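# Reseat the fallen coin cell into its server-board holder

## Task

Put the coin cell that came loose from its holder on the server board back into that holder so it snaps in and stays, with its positive face upward; a pair of plastic forceps is available, standing in the block.

## Robot and tools

Robot and frame: two six-joint arms, left_arm and right_arm, each ending in a two-finger parallel gripper. All positions, orientations (quat wxyz) and velocities in results use the scene frame: origin at table-top height midway between the arms' nominal bases, +x away from the robot over the table, +y toward left_arm, +z up. Arm names do not match image sides. Calibrated bases: left_arm at (-0.065, +0.329, +0.013) m, right_arm at (-0.053, -0.406, +0.013) m. A camera stand is fixed behind the arms.

Gripper geometry: fingers point along the gripper's own +z and close along its x. end_effector_position is the midpoint between the pads; fingertips extend 17.5 mm past it. A block about 10 cm long sticks out toward the gripper's -y and rotates with it.

The 18-number row (used by execute_actions and move): all values in [-1, 1], always 18 even if one arm is idle. Order: left dx, dy, dz, rx, ry, rz, position, force_limit, speed, then the same nine for the right arm. The six pose numbers are offsets, not poses: measured from that arm's Hand target as it stood when the action or move began, along that Hand target's own axes. 1.0 equals 0.6 m or 180 degrees; rx, ry, rz form one rotation vector. Every row of one action counts from the same start, so sending the same offset again in a new call moves further. All six zeros re-request the current Hand target (useful when the gripper rests short). The three gripper numbers are absolute commands: position +1 fully open (50 mm), about -0.65 pads meet, -1 closes until blocked (use for gripping). force_limit per pad: -1 about 20 N, 0 about 102 N, +1 about 185 N (actual may be ~15 N more). speed of the gap: -1 20 mm/s, 0 85, +1 150. Both start at +1. To leave a gripper alone, resend its previous three numbers; 0 is a real command. New force_limit/speed only apply after a position change of at least 0.01; to soften a grip, open first.

Tools:
- execute_actions(actions, cameras): actions is a list of actions; each action is a list of up to 15 rows, one per 1/30 s step; a short action repeats its last row. An empty list returns state plus all camera images. cameras: list of names, ["all"], or [] for none.
- move(target, speed, blend, stop_force, zero, blocking, cameras): target is one row or a list of up to 15 rows, every one an offset from the same starting Hand targets. Straight-line paths, no obstacle or arm avoidance, capped at 10 s total. speed in m/s, 0.002 to 3.6, default 0.25 (rotation up to twice that in rad/s), one value or one per target. blend in m rounds corners in a list; 0 stops at each. stop_force in N, 3 to 120, ends an arm's path when it feels that much push against its travel; the arm then backs to just before contact but keeps some press. Do not rely on it while rotating, nor to detect loose parts sliding; omit it when backing off something being pressed. zero (only with stop_force) true re-zeros force before the move. blocking=false returns early (not allowed with stop_force). Finger changes in later list targets fire on arrival. The result adds a move: line giving the ending (done, off_target, moving, held, fault) and limits (paced = pose clipped, held = steps withheld). done means within 3 mm and 2 degrees, not that nothing was touched.
- wait(seconds 0 to 10, cameras): runs time with last commands held.
- stop(cameras): brakes a running move; fingers continue.
- zoom_image(camera, region): region [x0, y0, x1, y1] pixels from top-left, at most 504 by 504, only on the latest images.
- zero_wrist_force(arm): makes the current wrist reading the new zero.
- finished_scene(scene): ends the scene, given its number; irreversible.

Cameras: cam_head_left, cam_head_right, cam_high, cam_low, cam_left_wrist, cam_right_wrist, each 896x504.

Reading results: Hand target is the last commanded pose after clipping; the next offsets start there, and the gripper may sit short of it. Tool commands shows current gripper commands. object_status: 0 moving, 1 blocked while opening, 2 blocked while closing (a grip), 3 reached command or pads met (empty, or very thin part). Check for 2 after gripping. Opening in mm is about (250 - position_measured) x 0.202. Wrist force and torque are in the gripper's own axes, a third line shows the peak since last shown; a push reads as force from the surface into the arm. Joint torques include gravity and are noisy. within noise means the arm is still. Move and wait results lack step-by-step positions.

Motion behaviour: commanded orientation is clipped to within 32 degrees of the measured one each step; large moves can lag or overshoot. Near-singular wrist poses can swing the whole arm; keep paths away from the arm's own base.

Avoid: outside force near 150 N on any arm part, or contact torque at the limits (133 N m for the three big joints, 24.9 N m for wrists) - either stops that arm for 10 s; after such a stop, release any grip that pins it. Targets even slightly beyond a rigid contact can fault, and faster touches hit harder. No arm-to-arm hits or one gripper squeezing the other's fingers. Don't drop parts, release them while moving, slam, or let anything leave the table. Long holding, stretched reach or pushing at an unreachable pose heats motors: MOTOR HOT at 70 C, brake stop at 85 C for 30 to 60 s. The task must remain done with the robot let go before finishing.

Each tool is called after "Call:" as name([rows], argument=value, ...), one row to a line, values as JSON.

## Session

Call:
execute_actions(actions=[])

Scene clock: 0.00 s.
left_arm: end_effector_position=(+0.3731, +0.4992, +0.3875) position_measured=3 object_status=3 end_effector_quat_wxyz=(+0.018, +0.807, -0.589, -0.045) | right_arm: end_effector_position=(+0.7506, -0.5198, +0.2694) position_measured=3 object_status=3 end_effector_quat_wxyz=(-0.340, +0.724, -0.508, +0.321)
Joint positions: left_arm=[0.069 -1.607 1.468 -1.339 -1.54 -3.389] | right_arm=[3.149 -2.091 -1.616 -0.046 1.77 2.859]
Joint velocities: within noise
Joint torques (N m): no reading
Wrist force (N): no reading
Wrist torque (N m): no reading
Wrist force, peak (N): no reading
Hand target: left_arm +0.3731, +0.4992, +0.3875; +0.018, +0.807, -0.589, -0.045 | right_arm +0.7506, -0.5198, +0.2694; -0.340, +0.724, -0.508, +0.321
Tool commands: left_gripper/position=+1.0 left_gripper/force_limit=+1.0 left_gripper/speed=+1.0 right_gripper/position=+1.0 right_gripper/force_limit=+1.0 right_gripper/speed=+1.0

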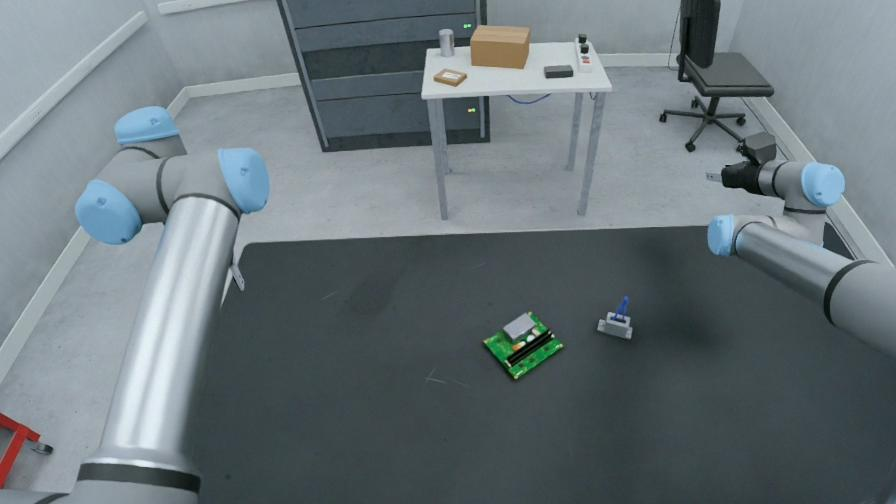

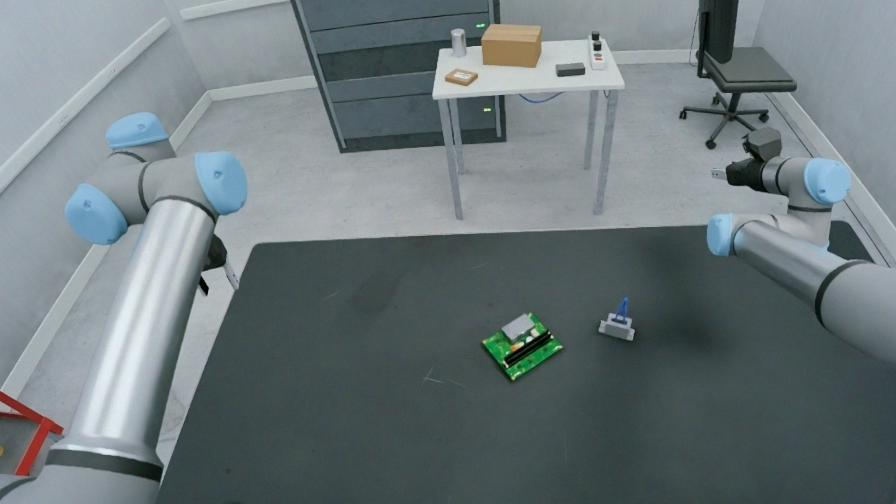

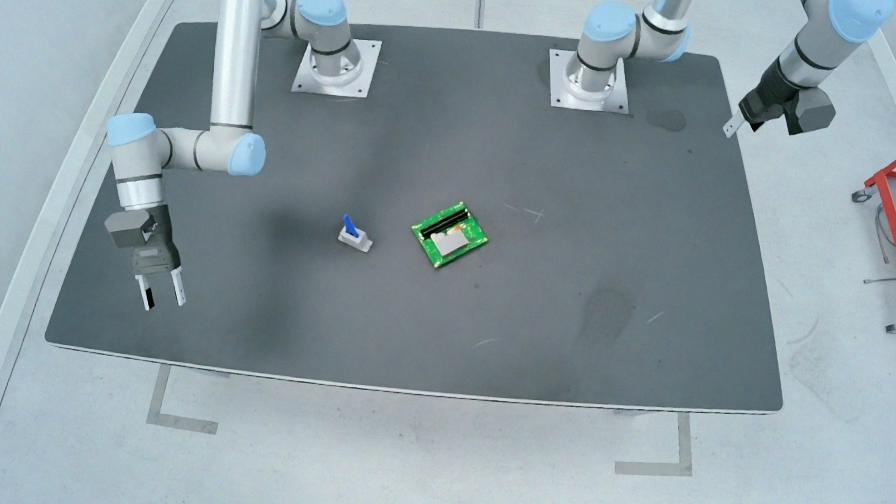

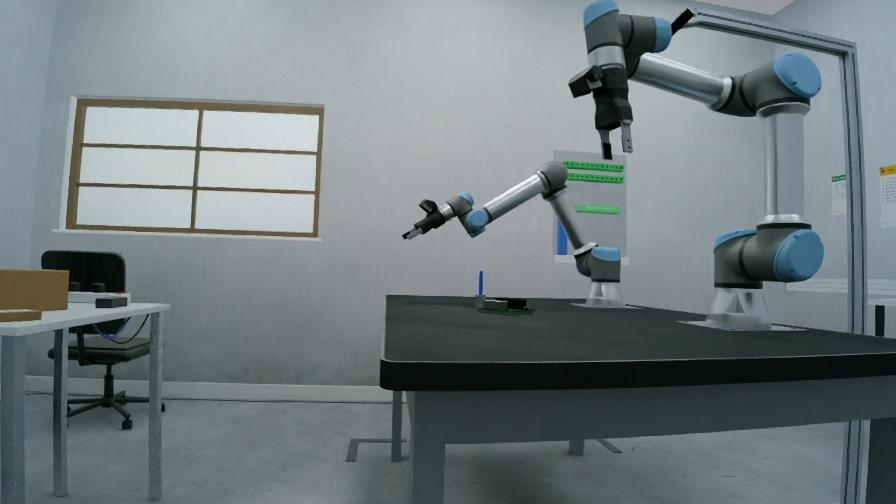

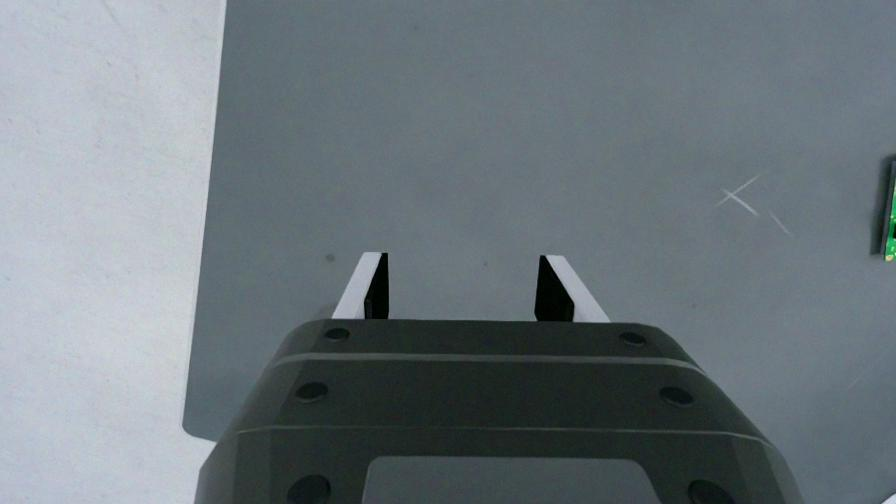

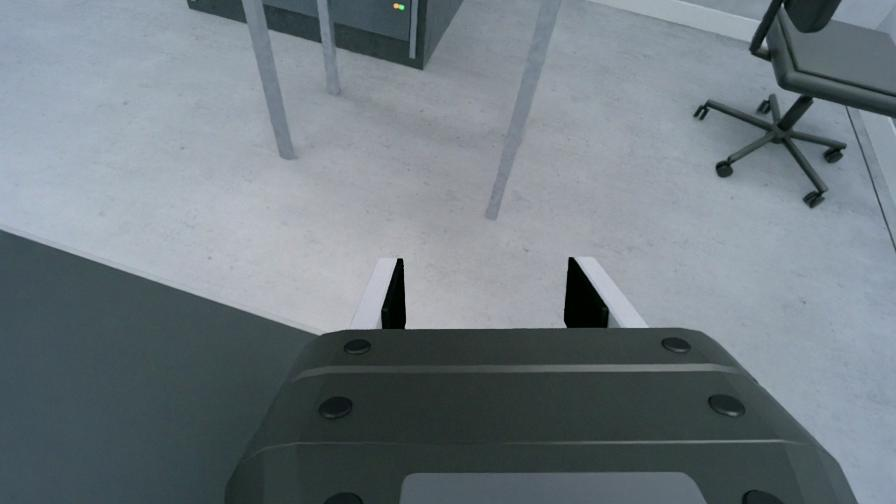

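Call:
zoom_image(camera="cam_head_left", region=[470, 280, 650, 390])

Call:
zoom_image(camera="cam_high", region=[330, 190, 500, 280])

Call:
zoom_image(camera="cam_low", region=[460, 260, 560, 320])

Scaled by 2.800 from the camera's 896x504 image, which has a finer 1280x720 frame.

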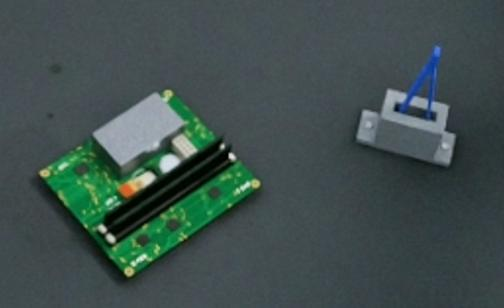

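Scaled by 2.965 from the camera's 896x504 image, which has a finer 1280x720 frame.

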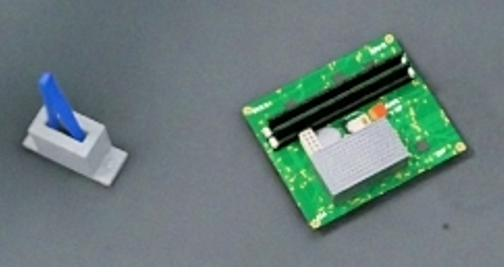

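Scaled by 5.040 from the camera's 896x504 image, which has a finer 1280x720 frame.

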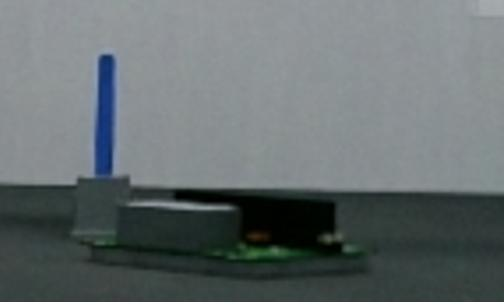

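Call:
move(target=[0.783,0.293,0.085,0,0,0,1,1,1,0,0,0,0,0,0,1,1,1], cameras=["cam_left_wrist","cam_high"])

Scene clock: 3.90 s.
left_arm: end_effector_position=(+0.3437, -0.0004, +0.3266) position_measured=3 object_status=3 end_effector_quat_wxyz=(+0.018, +0.807, -0.589, -0.045) | right_arm: end_effector_position=(+0.7506, -0.5198, +0.2694) position_measured=3 object_status=3 end_effector_quat_wxyz=(-0.340, +0.724, -0.508, +0.321)
Joint positions: left_arm=[-0.901 -1.476 1.491 -1.508 -1.63 -4.355] | right_arm=[3.149 -2.091 -1.616 -0.046 1.77 2.859]
Joint torques (N m): left_arm=[-6.85 -28.46 -25.86 -0.97 1.48 -0.35] | right_arm=[0.72 44.85 20.75 4.15 0.25 0.13]
Wrist force (N): left_arm=[-0.2 -0.1 0.2] | right_arm=[0.4 -0.1 -0.1]
Wrist torque (N m): left_arm=[-0.01 0.08 0.01] | right_arm=[-0.01 -0.05 0.00]
Wrist force, peak (N): left_arm=[3.0 1.7 0.5] | right_arm=[0.2 -0.6 -0.3]
Hand target: left_arm +0.3437, -0.0005, +0.3267; +0.018, +0.807, -0.589, -0.045 | right_arm +0.7506, -0.5198, +0.2694; -0.340, +0.724, -0.508, +0.321
Off the commanded pose: left_arm 0.000 m, 0 deg | right_arm 0.000 m, 0 deg.
move: done
Images, in order (width x height): cam_high 896x504, cam_left_wrist 896x504.

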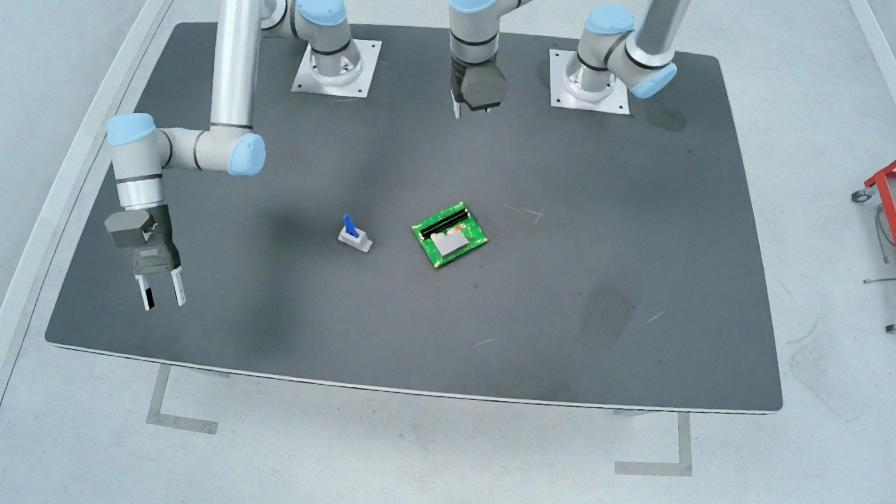

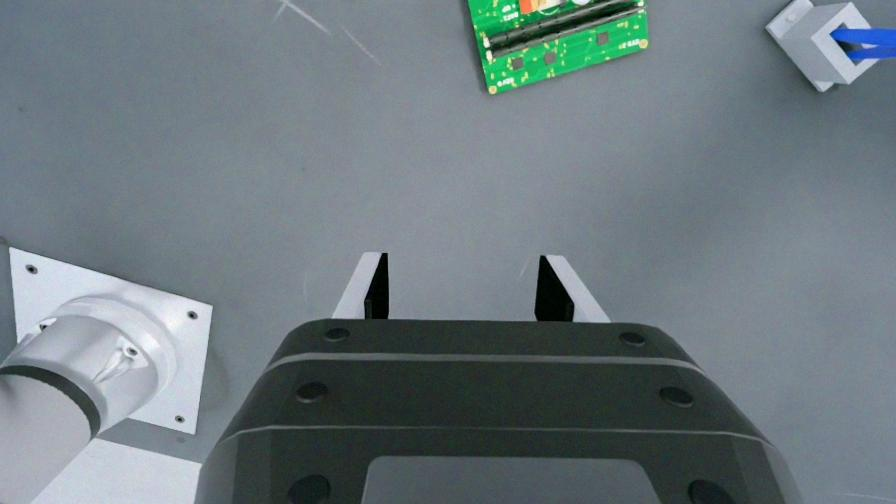

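Call:
move(target=[0.15,-0.3,0,0,0,0,1,1,1,0,0,0,0,0,0,1,1,1], cameras=["cam_left_wrist","cam_high"])

Call:
zoom_image(camera="cam_left_wrist", region=[300, 0, 650, 300])

Scene clock: 5.57 s.
left_arm: end_effector_position=(+0.5416, -0.0310, +0.3073) position_measured=3 object_status=3 end_effector_quat_wxyz=(+0.018, +0.807, -0.589, -0.045) | right_arm: end_effector_position=(+0.7506, -0.5198, +0.2694) position_measured=3 object_status=3 end_effector_quat_wxyz=(-0.340, +0.724, -0.508, +0.321)
Joint positions: left_arm=[-0.705 -1.004 0.902 -1.381 -1.613 -4.16] | right_arm=[3.149 -2.091 -1.616 -0.046 1.77 2.859]
Joint torques (N m): left_arm=[-8.58 -37.59 -31.2 -4.67 -1.6 -1.28] | right_arm=[0.72 44.13 20.57 4.06 0.2 0.2]
Wrist force (N): left_arm=[-0.2 0.2 -0.2] | right_arm=[0.0 -0.4 -0.1]
Wrist torque (N m): left_arm=[0.06 0.06 0.08] | right_arm=[-0.08 0.01 0.01]
Wrist force, peak (N): left_arm=[-1.5 3.5 0.0] | right_arm=[0.1 0.1 -0.5]
Hand target: left_arm +0.5417, -0.0310, +0.3072; +0.018, +0.807, -0.589, -0.045 | right_arm +0.7506, -0.5198, +0.2694; -0.340, +0.724, -0.508, +0.321
Off the commanded pose: left_arm 0.000 m, 0 deg | right_arm 0.000 m, 0 deg.
move: done
Images, in order (width x height): cam_high 896x504, cam_left_wrist 896x504.

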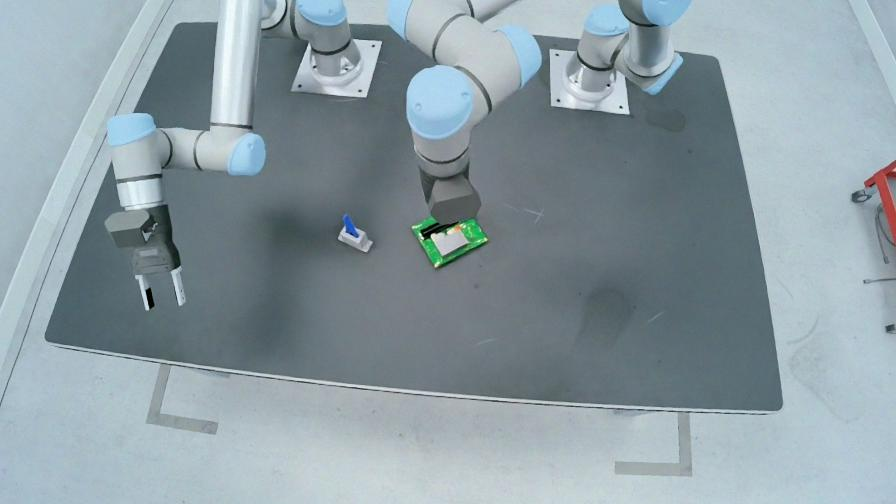

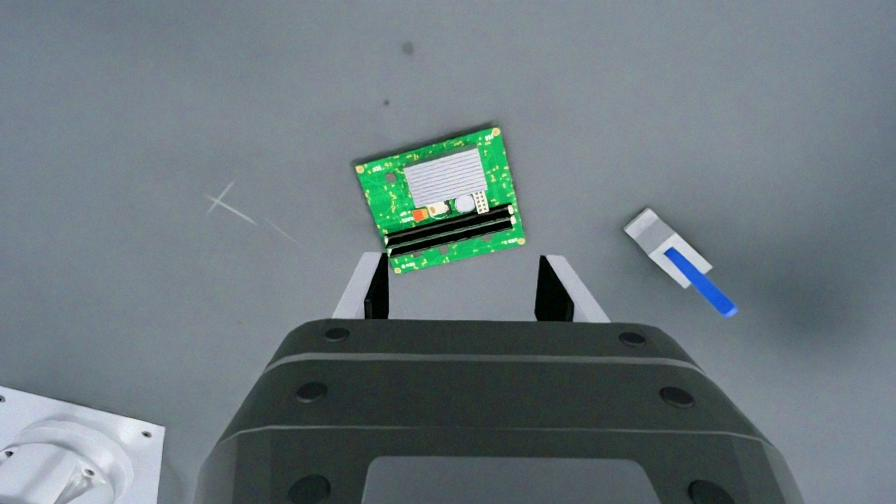

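Scaled by 1.440 from the camera's 896x504 image, which has a finer 1280x720 frame.

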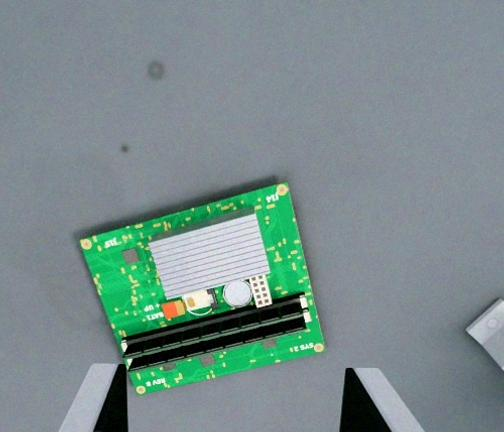

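Call:
move(target=[0.02,-0.06,0.25,0,0,0,1,1,1,0,0,0,0,0,0,1,1,1], cameras=["cam_left_wrist","cam_low"])

Call:
zoom_image(camera="cam_left_wrist", region=[350, 50, 600, 250])

Scene clock: 7.03 s.
left_arm: end_effector_position=(+0.5654, -0.0276, +0.1544) position_measured=3 object_status=3 end_effector_quat_wxyz=(+0.018, +0.807, -0.589, -0.045) | right_arm: end_effector_position=(+0.7506, -0.5198, +0.2694) position_measured=3 object_status=3 end_effector_quat_wxyz=(-0.340, +0.724, -0.508, +0.321)
Joint positions: left_arm=[-0.681 -0.922 1.161 -1.721 -1.611 -4.136] | right_arm=[3.149 -2.091 -1.616 -0.046 1.77 2.859]
Joint torques (N m): left_arm=[-12.48 -60.45 -16.23 -5 0.51 -2.25] | right_arm=[0.82 45.18 21.21 4.12 0.4 0.08]
Wrist force (N): left_arm=[0.1 -0.1 -0.2] | right_arm=[-0.1 -0.1 -0.1]
Wrist torque (N m): left_arm=[-0.02 0.01 0.03] | right_arm=[-0.02 0.01 0.01]
Wrist force, peak (N): left_arm=[-0.1 1.7 -3.7] | right_arm=[0.3 -0.5 0.1]
Hand target: left_arm +0.5653, -0.0277, +0.1543; +0.018, +0.807, -0.589, -0.045 | right_arm +0.7506, -0.5198, +0.2694; -0.340, +0.724, -0.508, +0.321
Off the commanded pose: left_arm 0.000 m, 0 deg | right_arm 0.000 m, 0 deg.
move: done
Images, in order (width x height): cam_low 896x504, cam_left_wrist 896x504.

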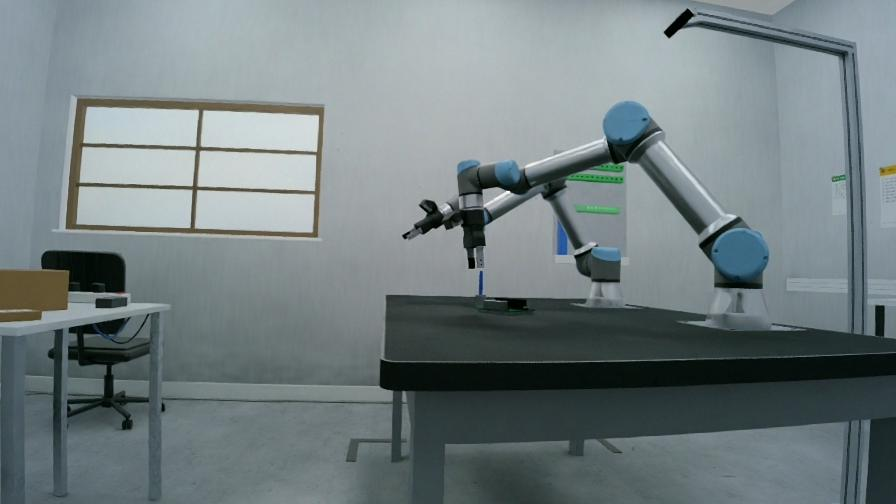

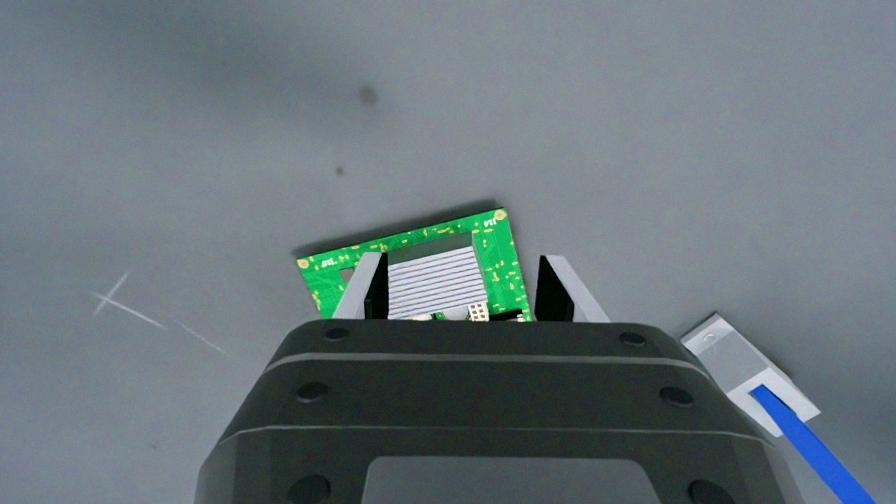

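Scaled by 2.016 from the camera's 896x504 image, which has a finer 1280x720 frame.

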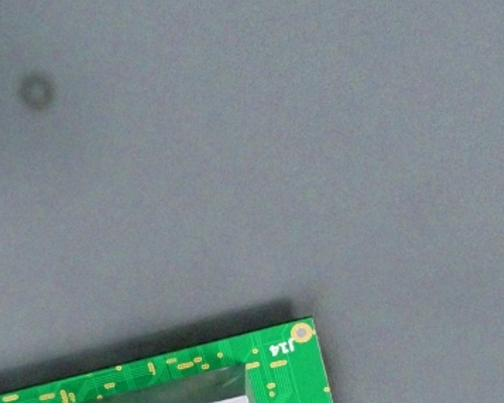

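Call:
move(target=[0,0.13,0.07,0,0,0,1,1,1,0,0,0,0,0,0,1,1,1], cameras=["cam_left_wrist"])

Call:
zoom_image(camera="cam_left_wrist", region=[390, 120, 570, 240])

Scene clock: 8.47 s.
left_arm: end_effector_position=(+0.4874, -0.0506, +0.1190) position_measured=3 object_status=3 end_effector_quat_wxyz=(+0.018, +0.807, -0.589, -0.045) | right_arm: end_effector_position=(+0.7506, -0.5198, +0.2694) position_measured=3 object_status=3 end_effector_quat_wxyz=(-0.340, +0.724, -0.508, +0.321)
Joint positions: left_arm=[-0.778 -1.024 1.425 -1.887 -1.62 -4.233] | right_arm=[3.149 -2.091 -1.616 -0.046 1.77 2.859]
Joint torques (N m): left_arm=[1.35 -36.81 -13.99 -4.12 1.46 0.5] | right_arm=[0.65 44.47 20.9 4 0.33 -0.01]
Wrist force (N): left_arm=[0.1 -0.1 0.2] | right_arm=[-0.1 -0.1 -0.1]
Wrist torque (N m): left_arm=[-0.01 0.01 0.00] | right_arm=[-0.02 0.03 0.00]
Wrist force, peak (N): left_arm=[0.1 -3.2 -1.7] | right_arm=[0.2 -0.6 -0.4]
Hand target: left_arm +0.4874, -0.0506, +0.1189; +0.018, +0.807, -0.589, -0.045 | right_arm +0.7506, -0.5198, +0.2694; -0.340, +0.724, -0.508, +0.321
Off the commanded pose: left_arm 0.000 m, 0 deg | right_arm 0.000 m, 0 deg.
move: done
Images, in order (width x height): cam_left_wrist 896x504.

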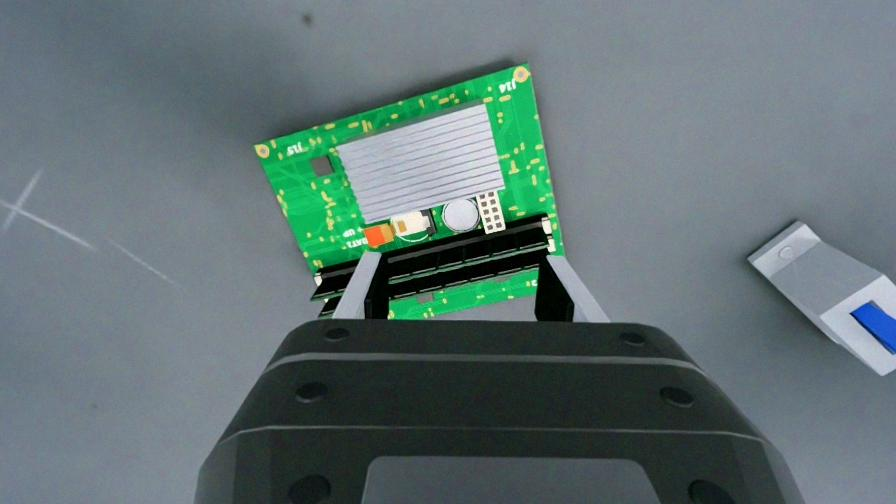

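Scaled by 2.800 from the camera's 896x504 image, which has a finer 1280x720 frame.

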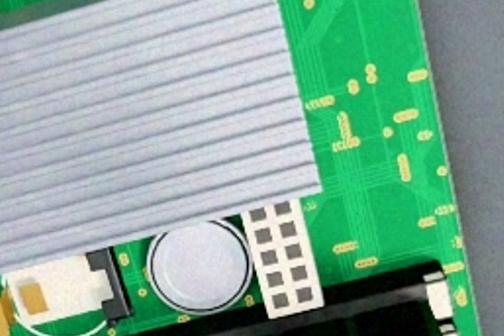

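Call:
zoom_image(camera="cam_left_wrist", region=[350, 180, 510, 250])

Call:
zoom_image(camera="cam_left_wrist", region=[360, 190, 440, 245])

Scaled by 3.150 from the camera's 896x504 image, which has a finer 1280x720 frame.

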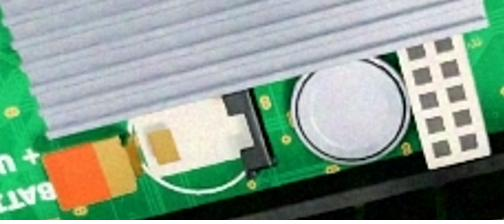

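Scaled by 6.300 from the camera's 896x504 image, which has a finer 1280x720 frame.

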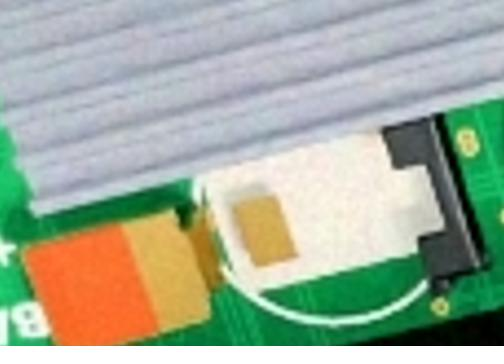

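Call:
move(target=[0.0,0.04,0.075,0,0,0,1,1,1,0,0,0,0,0,0,1,1,1], cameras=["cam_left_wrist"])

Call:
zoom_image(camera="cam_left_wrist", region=[340, 120, 540, 250])

Call:
zoom_image(camera="cam_left_wrist", region=[430, 150, 510, 220])

Scene clock: 10.10 s.
left_arm: end_effector_position=(+0.4603, -0.0569, +0.0760) position_measured=3 object_status=3 end_effector_quat_wxyz=(+0.018, +0.807, -0.589, -0.045) | right_arm: end_effector_position=(+0.7506, -0.5198, +0.2694) position_measured=3 object_status=3 end_effector_quat_wxyz=(-0.340, +0.724, -0.508, +0.321)
Joint positions: left_arm=[-0.814 -1.019 1.539 -2.008 -1.623 -4.268] | right_arm=[3.149 -2.091 -1.616 -0.046 1.77 2.859]
Joint torques (N m): left_arm=[13.17 -61.71 -19.03 -1.94 0.46 2.77] | right_arm=[0.21 44.4 21.17 4.18 0.26 0.07]
Wrist force (N): left_arm=[-0.2 0.2 0.0] | right_arm=[0.2 -0.5 -0.2]
Wrist torque (N m): left_arm=[0.03 0.04 -0.02] | right_arm=[-0.08 -0.03 0.00]
Wrist force, peak (N): left_arm=[-0.1 1.1 1.5] | right_arm=[0.4 -0.4 0.2]
Hand target: left_arm +0.4604, -0.0568, +0.0761; +0.018, +0.807, -0.589, -0.045 | right_arm +0.7506, -0.5198, +0.2694; -0.340, +0.724, -0.508, +0.321
Off the commanded pose: left_arm 0.000 m, 0 deg | right_arm 0.000 m, 0 deg.
move: done
Images, in order (width x height): cam_left_wrist 896x504.

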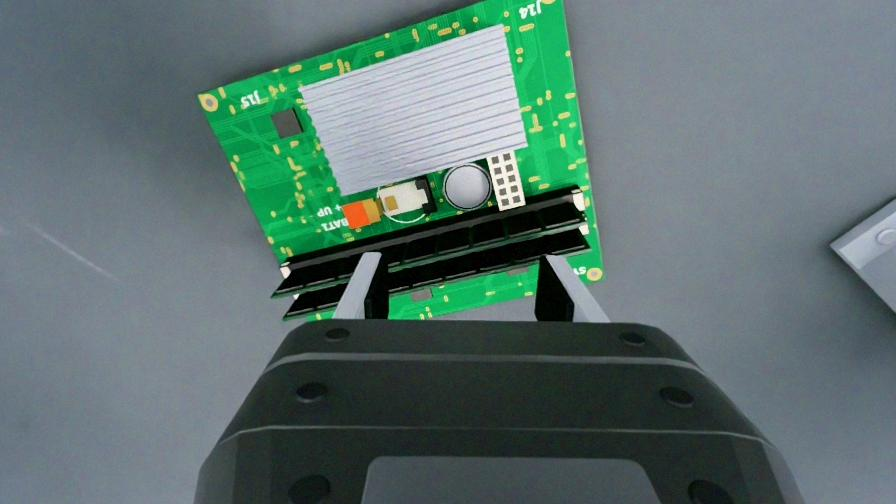

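Scaled by 2.520 from the camera's 896x504 image, which has a finer 1280x720 frame.

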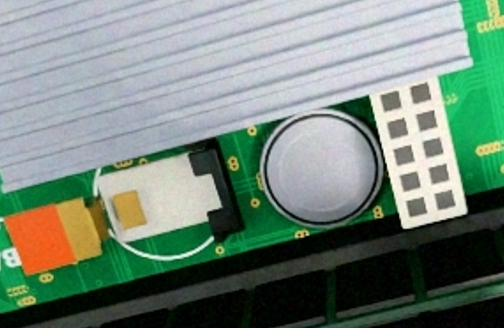

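Scaled by 6.300 from the camera's 896x504 image, which has a finer 1280x720 frame.

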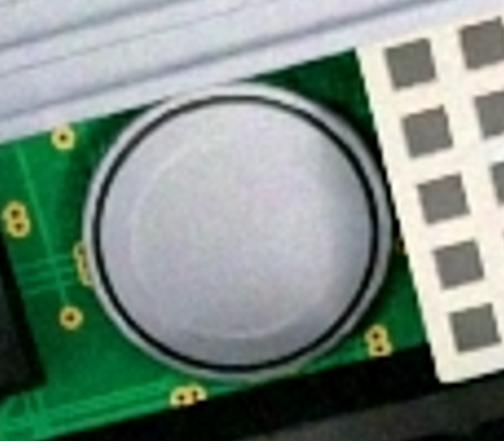

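Call:
move([
  [0,0,-0.2,0,0,0,1,1,1,0,0,0,0,0,0,1,1,1],
  [0.32,0.05,-0.2,0,0,0,1,1,1,0,0,0,0,0,0,1,1,1],
], cameras=["cam_left_wrist","cam_high","cam_head_left","cam_low"])

Call:
zoom_image(camera="cam_left_wrist", region=[400, 80, 700, 280])

Call:
zoom_image(camera="cam_low", region=[460, 260, 560, 320])

Call:
zoom_image(camera="cam_head_left", region=[590, 280, 650, 350])

Scene clock: 14.03 s.
left_arm: end_effector_position=(+0.5013, -0.2517, +0.1880) position_measured=3 object_status=3 end_effector_quat_wxyz=(+0.018, +0.807, -0.589, -0.045) | right_arm: end_effector_position=(+0.7506, -0.5198, +0.2694) position_measured=3 object_status=3 end_effector_quat_wxyz=(-0.340, +0.724, -0.508, +0.321)
Joint positions: left_arm=[-0.938 -0.678 0.648 -1.466 -1.632 -4.392] | right_arm=[3.149 -2.091 -1.616 -0.046 1.77 2.859]
Joint torques (N m): left_arm=[9.55 -58.39 -31.71 -3.87 -0.51 1.02] | right_arm=[0.75 43.78 21.14 4.31 0.4 -0.04]
Wrist force (N): left_arm=[0.2 0.1 0.4] | right_arm=[0.0 -0.1 -0.1]
Wrist torque (N m): left_arm=[-0.03 0.03 0.01] | right_arm=[-0.02 -0.01 0.01]
Wrist force, peak (N): left_arm=[-3.2 -1.4 0.3] | right_arm=[0.1 -0.5 -0.3]
Hand target: left_arm +0.5013, -0.2517, +0.1880; +0.018, +0.807, -0.589, -0.045 | right_arm +0.7506, -0.5198, +0.2694; -0.340, +0.724, -0.508, +0.321
Off the commanded pose: left_arm 0.000 m, 0 deg | right_arm 0.000 m, 0 deg.
move: done
Images, in order (width x height): cam_head_left 896x504, cam_high 896x504, cam_low 896x504, cam_left_wrist 896x504.

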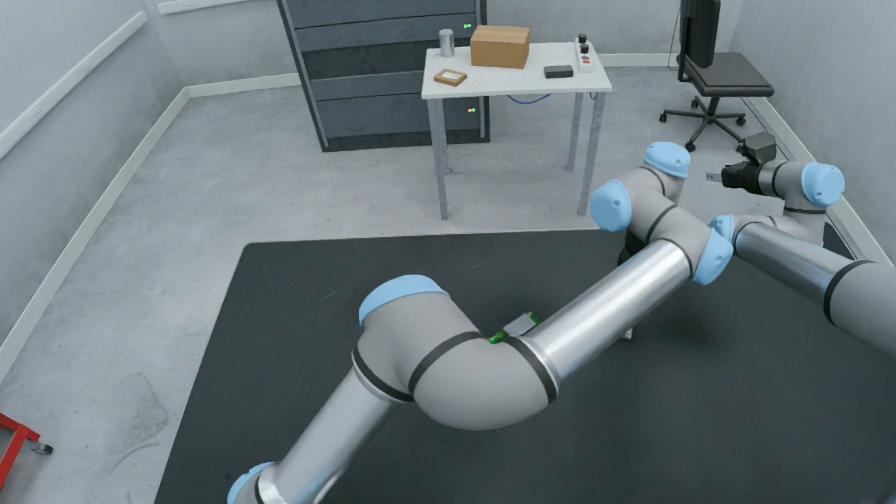

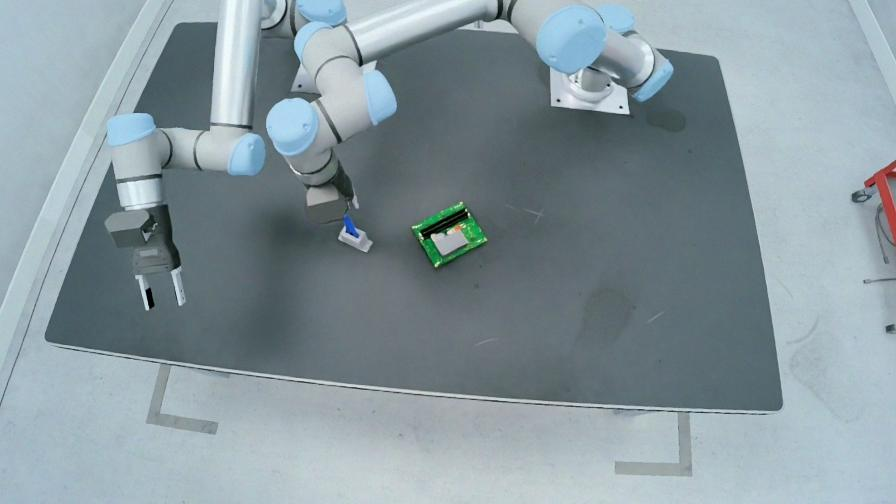

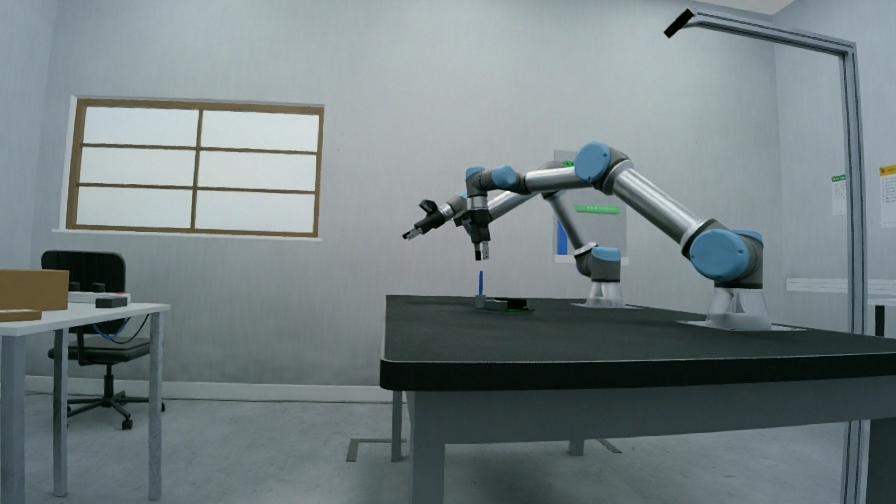

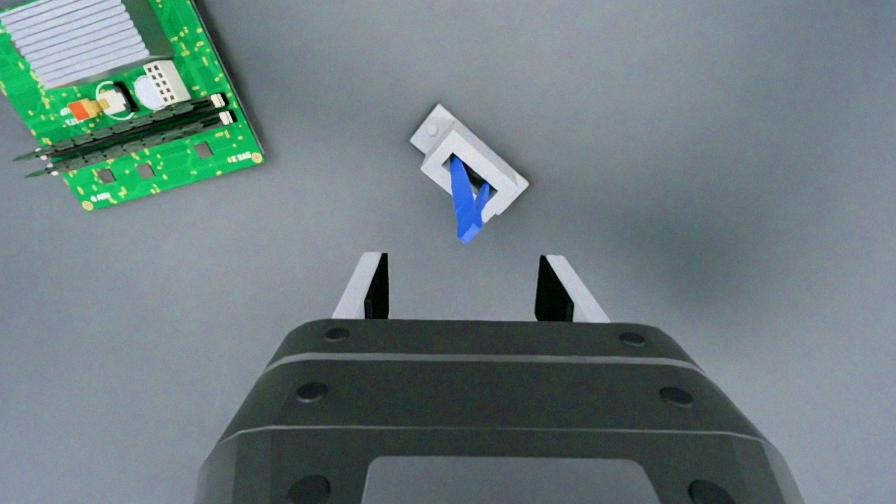

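Scaled by 1.680 from the camera's 896x504 image, which has a finer 1280x720 frame.

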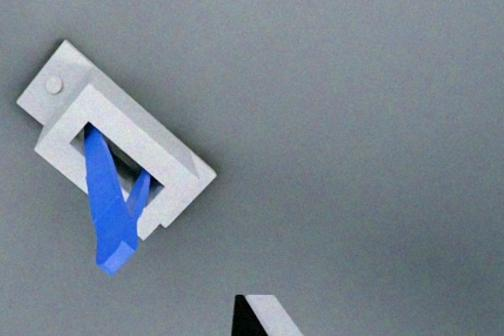

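Scaled by 5.040 from the camera's 896x504 image, which has a finer 1280x720 frame.

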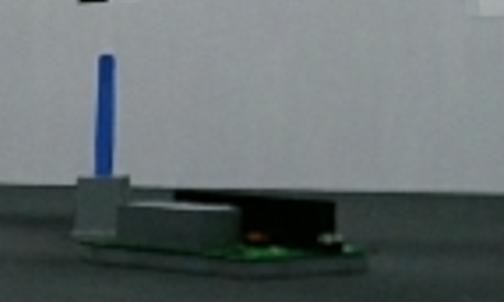

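Scaled by 7.200 from the camera's 896x504 image, which has a finer 1280x720 frame.

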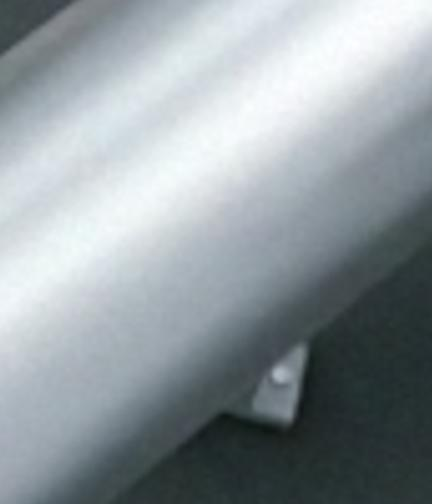

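Call:
move(target=[0.005,0,0.063,0.031,0.006,0.2376,1,1,1,0,0,0,0,0,0,1,1,1], cameras=["cam_left_wrist","cam_low"])

Call:
zoom_image(camera="cam_left_wrist", region=[360, 120, 570, 320])

Call:
zoom_image(camera="cam_low", region=[430, 220, 550, 320])

Scene clock: 18.33 s.
left_arm: end_effector_position=(+0.4986, -0.2537, +0.1504) position_measured=3 object_status=3 end_effector_quat_wxyz=(+0.000, -0.537, +0.844, +0.000) | right_arm: end_effector_position=(+0.7506, -0.5198, +0.2694) position_measured=3 object_status=3 end_effector_quat_wxyz=(-0.340, +0.724, -0.508, +0.321)
Joint positions: left_arm=[-0.962 -0.747 0.885 -1.709 -1.571 -3.672] | right_arm=[3.149 -2.091 -1.616 -0.046 1.77 2.859]
Joint torques (N m): left_arm=[2.87 -46.71 -28.54 -1.44 -1.5 2.73] | right_arm=[0.59 43.98 21.11 4.36 0.42 -0.15]
Wrist force (N): left_arm=[0.6 -0.7 0.0] | right_arm=[0.2 -0.2 0.2]
Wrist torque (N m): left_arm=[-0.09 -0.08 0.04] | right_arm=[-0.04 -0.02 0.01]
Wrist force, peak (N): left_arm=[0.7 -0.9 0.0] | right_arm=[-0.1 -0.3 -0.6]
Hand target: left_arm +0.4987, -0.2536, +0.1502; +0.000, -0.537, +0.844, +0.000 | right_arm +0.7506, -0.5198, +0.2694; -0.340, +0.724, -0.508, +0.321
Off the commanded pose: left_arm 0.000 m, 0 deg | right_arm 0.000 m, 0 deg.
move: done
Images, in order (width x height): cam_low 896x504, cam_left_wrist 896x504.

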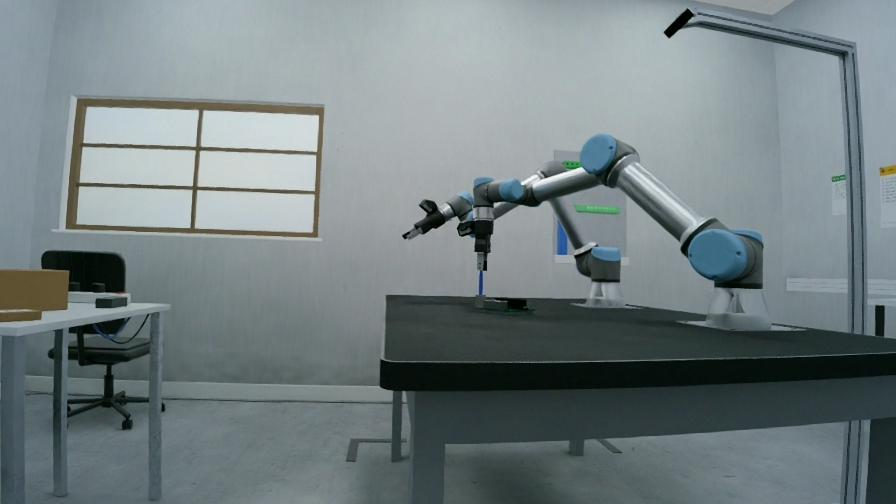

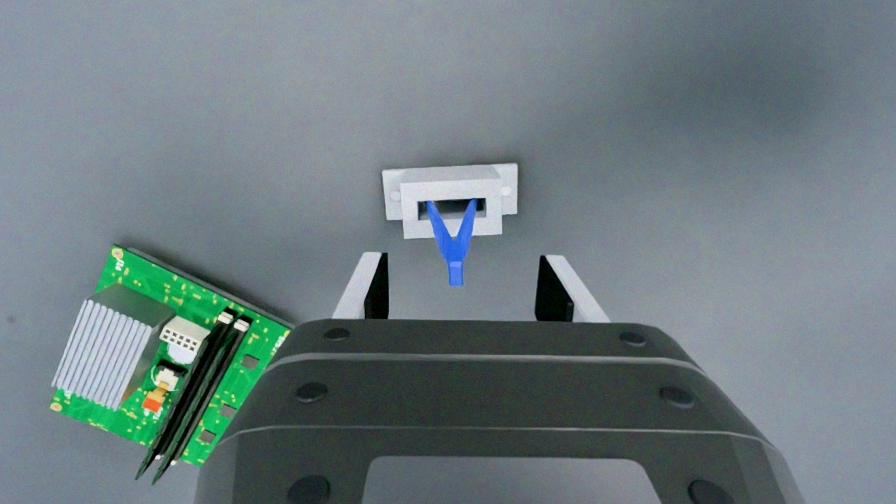

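Scaled by 2.400 from the camera's 896x504 image, which has a finer 1280x720 frame.

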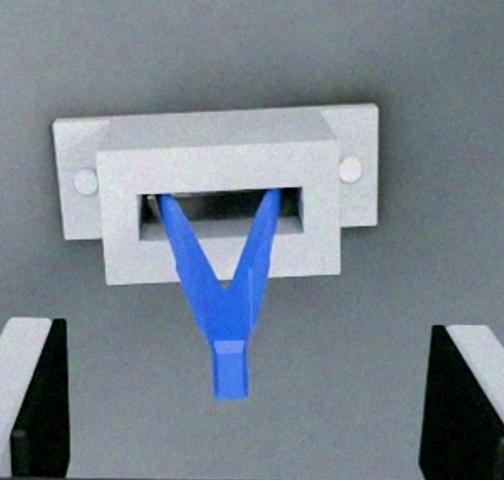

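Scaled by 4.200 from the camera's 896x504 image, which has a finer 1280x720 frame.

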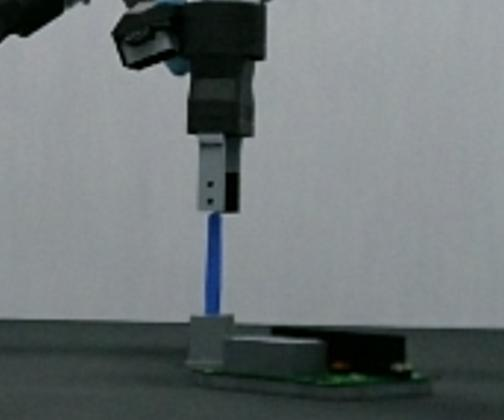

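Call:
move(target=[-0.003,0,0.145,0,0,0,1,-1,-1,0,0,0,0,0,0,1,1,1], speed=0.12, stop_force=5, cameras=["cam_left_wrist","cam_low"])

Call:
zoom_image(camera="cam_left_wrist", region=[350, 180, 580, 330])

Call:
zoom_image(camera="cam_low", region=[430, 220, 550, 320])

Scene clock: 21.17 s.
left_arm: end_effector_position=(+0.4991, -0.2522, +0.0852) position_measured=3 object_status=3 end_effector_quat_wxyz=(+0.000, -0.537, +0.844, +0.000) | right_arm: end_effector_position=(+0.7506, -0.5198, +0.2694) position_measured=3 object_status=3 end_effector_quat_wxyz=(-0.340, +0.724, -0.508, +0.321)
Joint positions: left_arm=[-0.961 -0.709 0.986 -1.848 -1.571 -3.67] | right_arm=[3.149 -2.091 -1.616 -0.046 1.77 2.859]
Joint torques (N m): left_arm=[-12.74 -75.68 -28.38 -3.39 1.33 -2.18] | right_arm=[0.66 44.23 20.93 4.42 0.2 -0.23]
Wrist force (N): left_arm=[0.3 -0.7 -0.1] | right_arm=[0.1 -0.3 -0.2]
Wrist torque (N m): left_arm=[-0.13 0.00 -0.04] | right_arm=[-0.04 -0.01 0.01]
Wrist force, peak (N): left_arm=[7.4 -1.7 -118.9] | right_arm=[0.5 -0.5 0.0]
Hand target: left_arm +0.4991, -0.2522, +0.0852; +0.000, -0.537, +0.844, +0.000 (not the last commanded pose) | right_arm +0.7506, -0.5198, +0.2694; -0.340, +0.724, -0.508, +0.321
Off the commanded pose: left_arm 0.022 m, 0 deg | right_arm 0.000 m, 0 deg.
move: contact (left_arm)
Images, in order (width x height): cam_low 896x504, cam_left_wrist 896x504.

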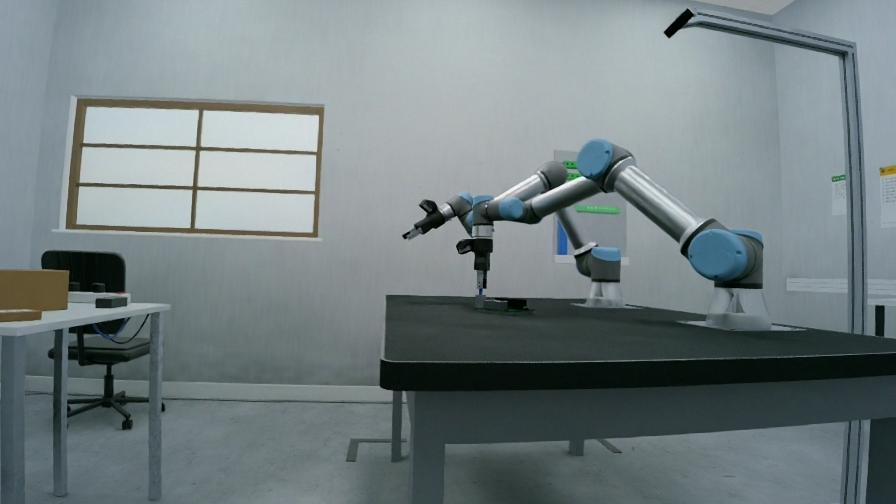

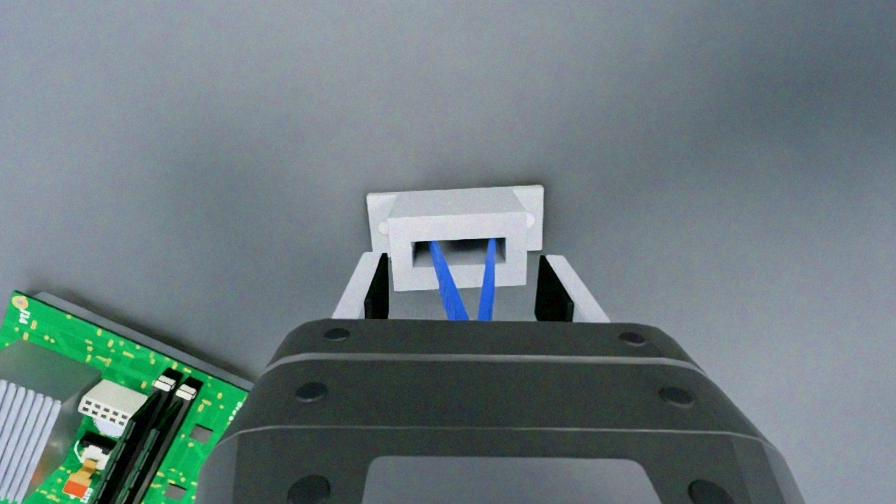

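Scaled by 2.191 from the camera's 896x504 image, which has a finer 1280x720 frame.

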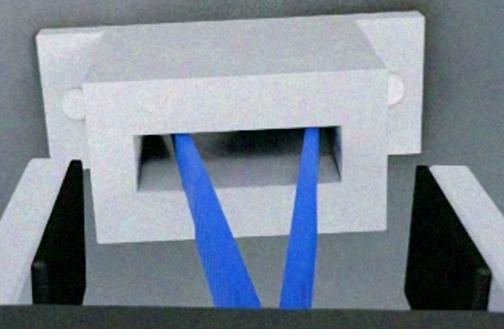

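Scaled by 4.200 from the camera's 896x504 image, which has a finer 1280x720 frame.

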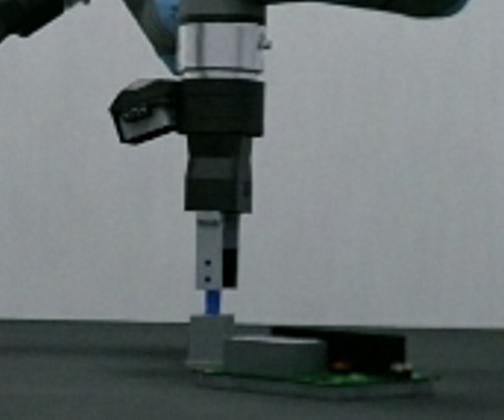

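Call:
move([
  [-0.002,0,-0.006,0,0,0,1,-1,-1,0,0,0,0,0,0,1,1,1],
  [-0.002,0,-0.006,0,0,0,-0.19,-1,-1,0,0,0,0,0,0,1,1,1],
], cameras=["cam_left_wrist"])

Call:
zoom_image(camera="cam_left_wrist", region=[350, 180, 580, 330])

Scene clock: 24.43 s.
left_arm: end_effector_position=(+0.4996, -0.2512, +0.0888) position_measured=181 object_status=3 end_effector_quat_wxyz=(+0.000, -0.537, +0.844, +0.000) | right_arm: end_effector_position=(+0.7506, -0.5198, +0.2694) position_measured=3 object_status=3 end_effector_quat_wxyz=(-0.340, +0.724, -0.508, +0.321)
Joint positions: left_arm=[-0.959 -0.713 0.984 -1.841 -1.571 -3.669] | right_arm=[3.149 -2.091 -1.616 -0.046 1.77 2.859]
Joint torques (N m): left_arm=[12.75 -47.1 -20.07 -5.01 1.33 -0.55] | right_arm=[0.17 43.79 20.67 4.31 0.34 -0.19]
Wrist force (N): left_arm=[0.4 -0.7 -0.4] | right_arm=[0.0 -0.2 -0.1]
Wrist torque (N m): left_arm=[-0.14 -0.03 -0.04] | right_arm=[-0.04 0.00 0.01]
Wrist force, peak (N): left_arm=[0.4 -0.8 -0.7] | right_arm=[0.0 -0.4 -0.4]
Hand target: left_arm +0.4996, -0.2512, +0.0888; +0.000, -0.537, +0.844, +0.000 | right_arm +0.7506, -0.5198, +0.2694; -0.340, +0.724, -0.508, +0.321
Off the commanded pose: left_arm 0.000 m, 0 deg | right_arm 0.000 m, 0 deg.
move: done
Images, in order (width x height): cam_left_wrist 896x504.

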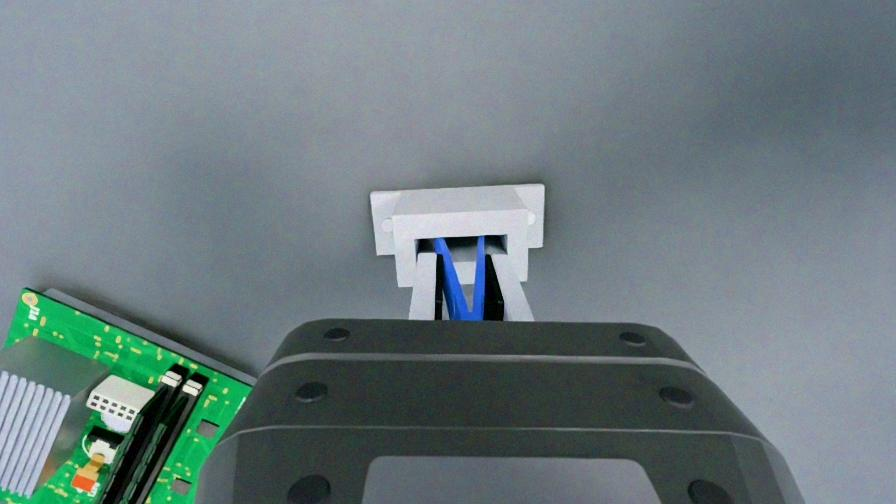

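Scaled by 2.191 from the camera's 896x504 image, which has a finer 1280x720 frame.

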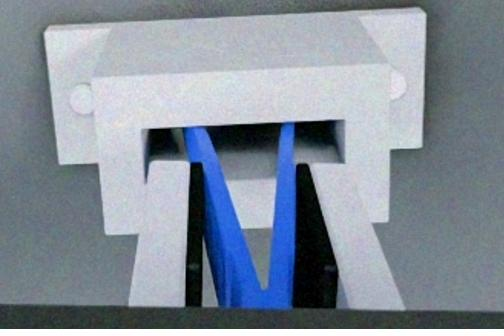

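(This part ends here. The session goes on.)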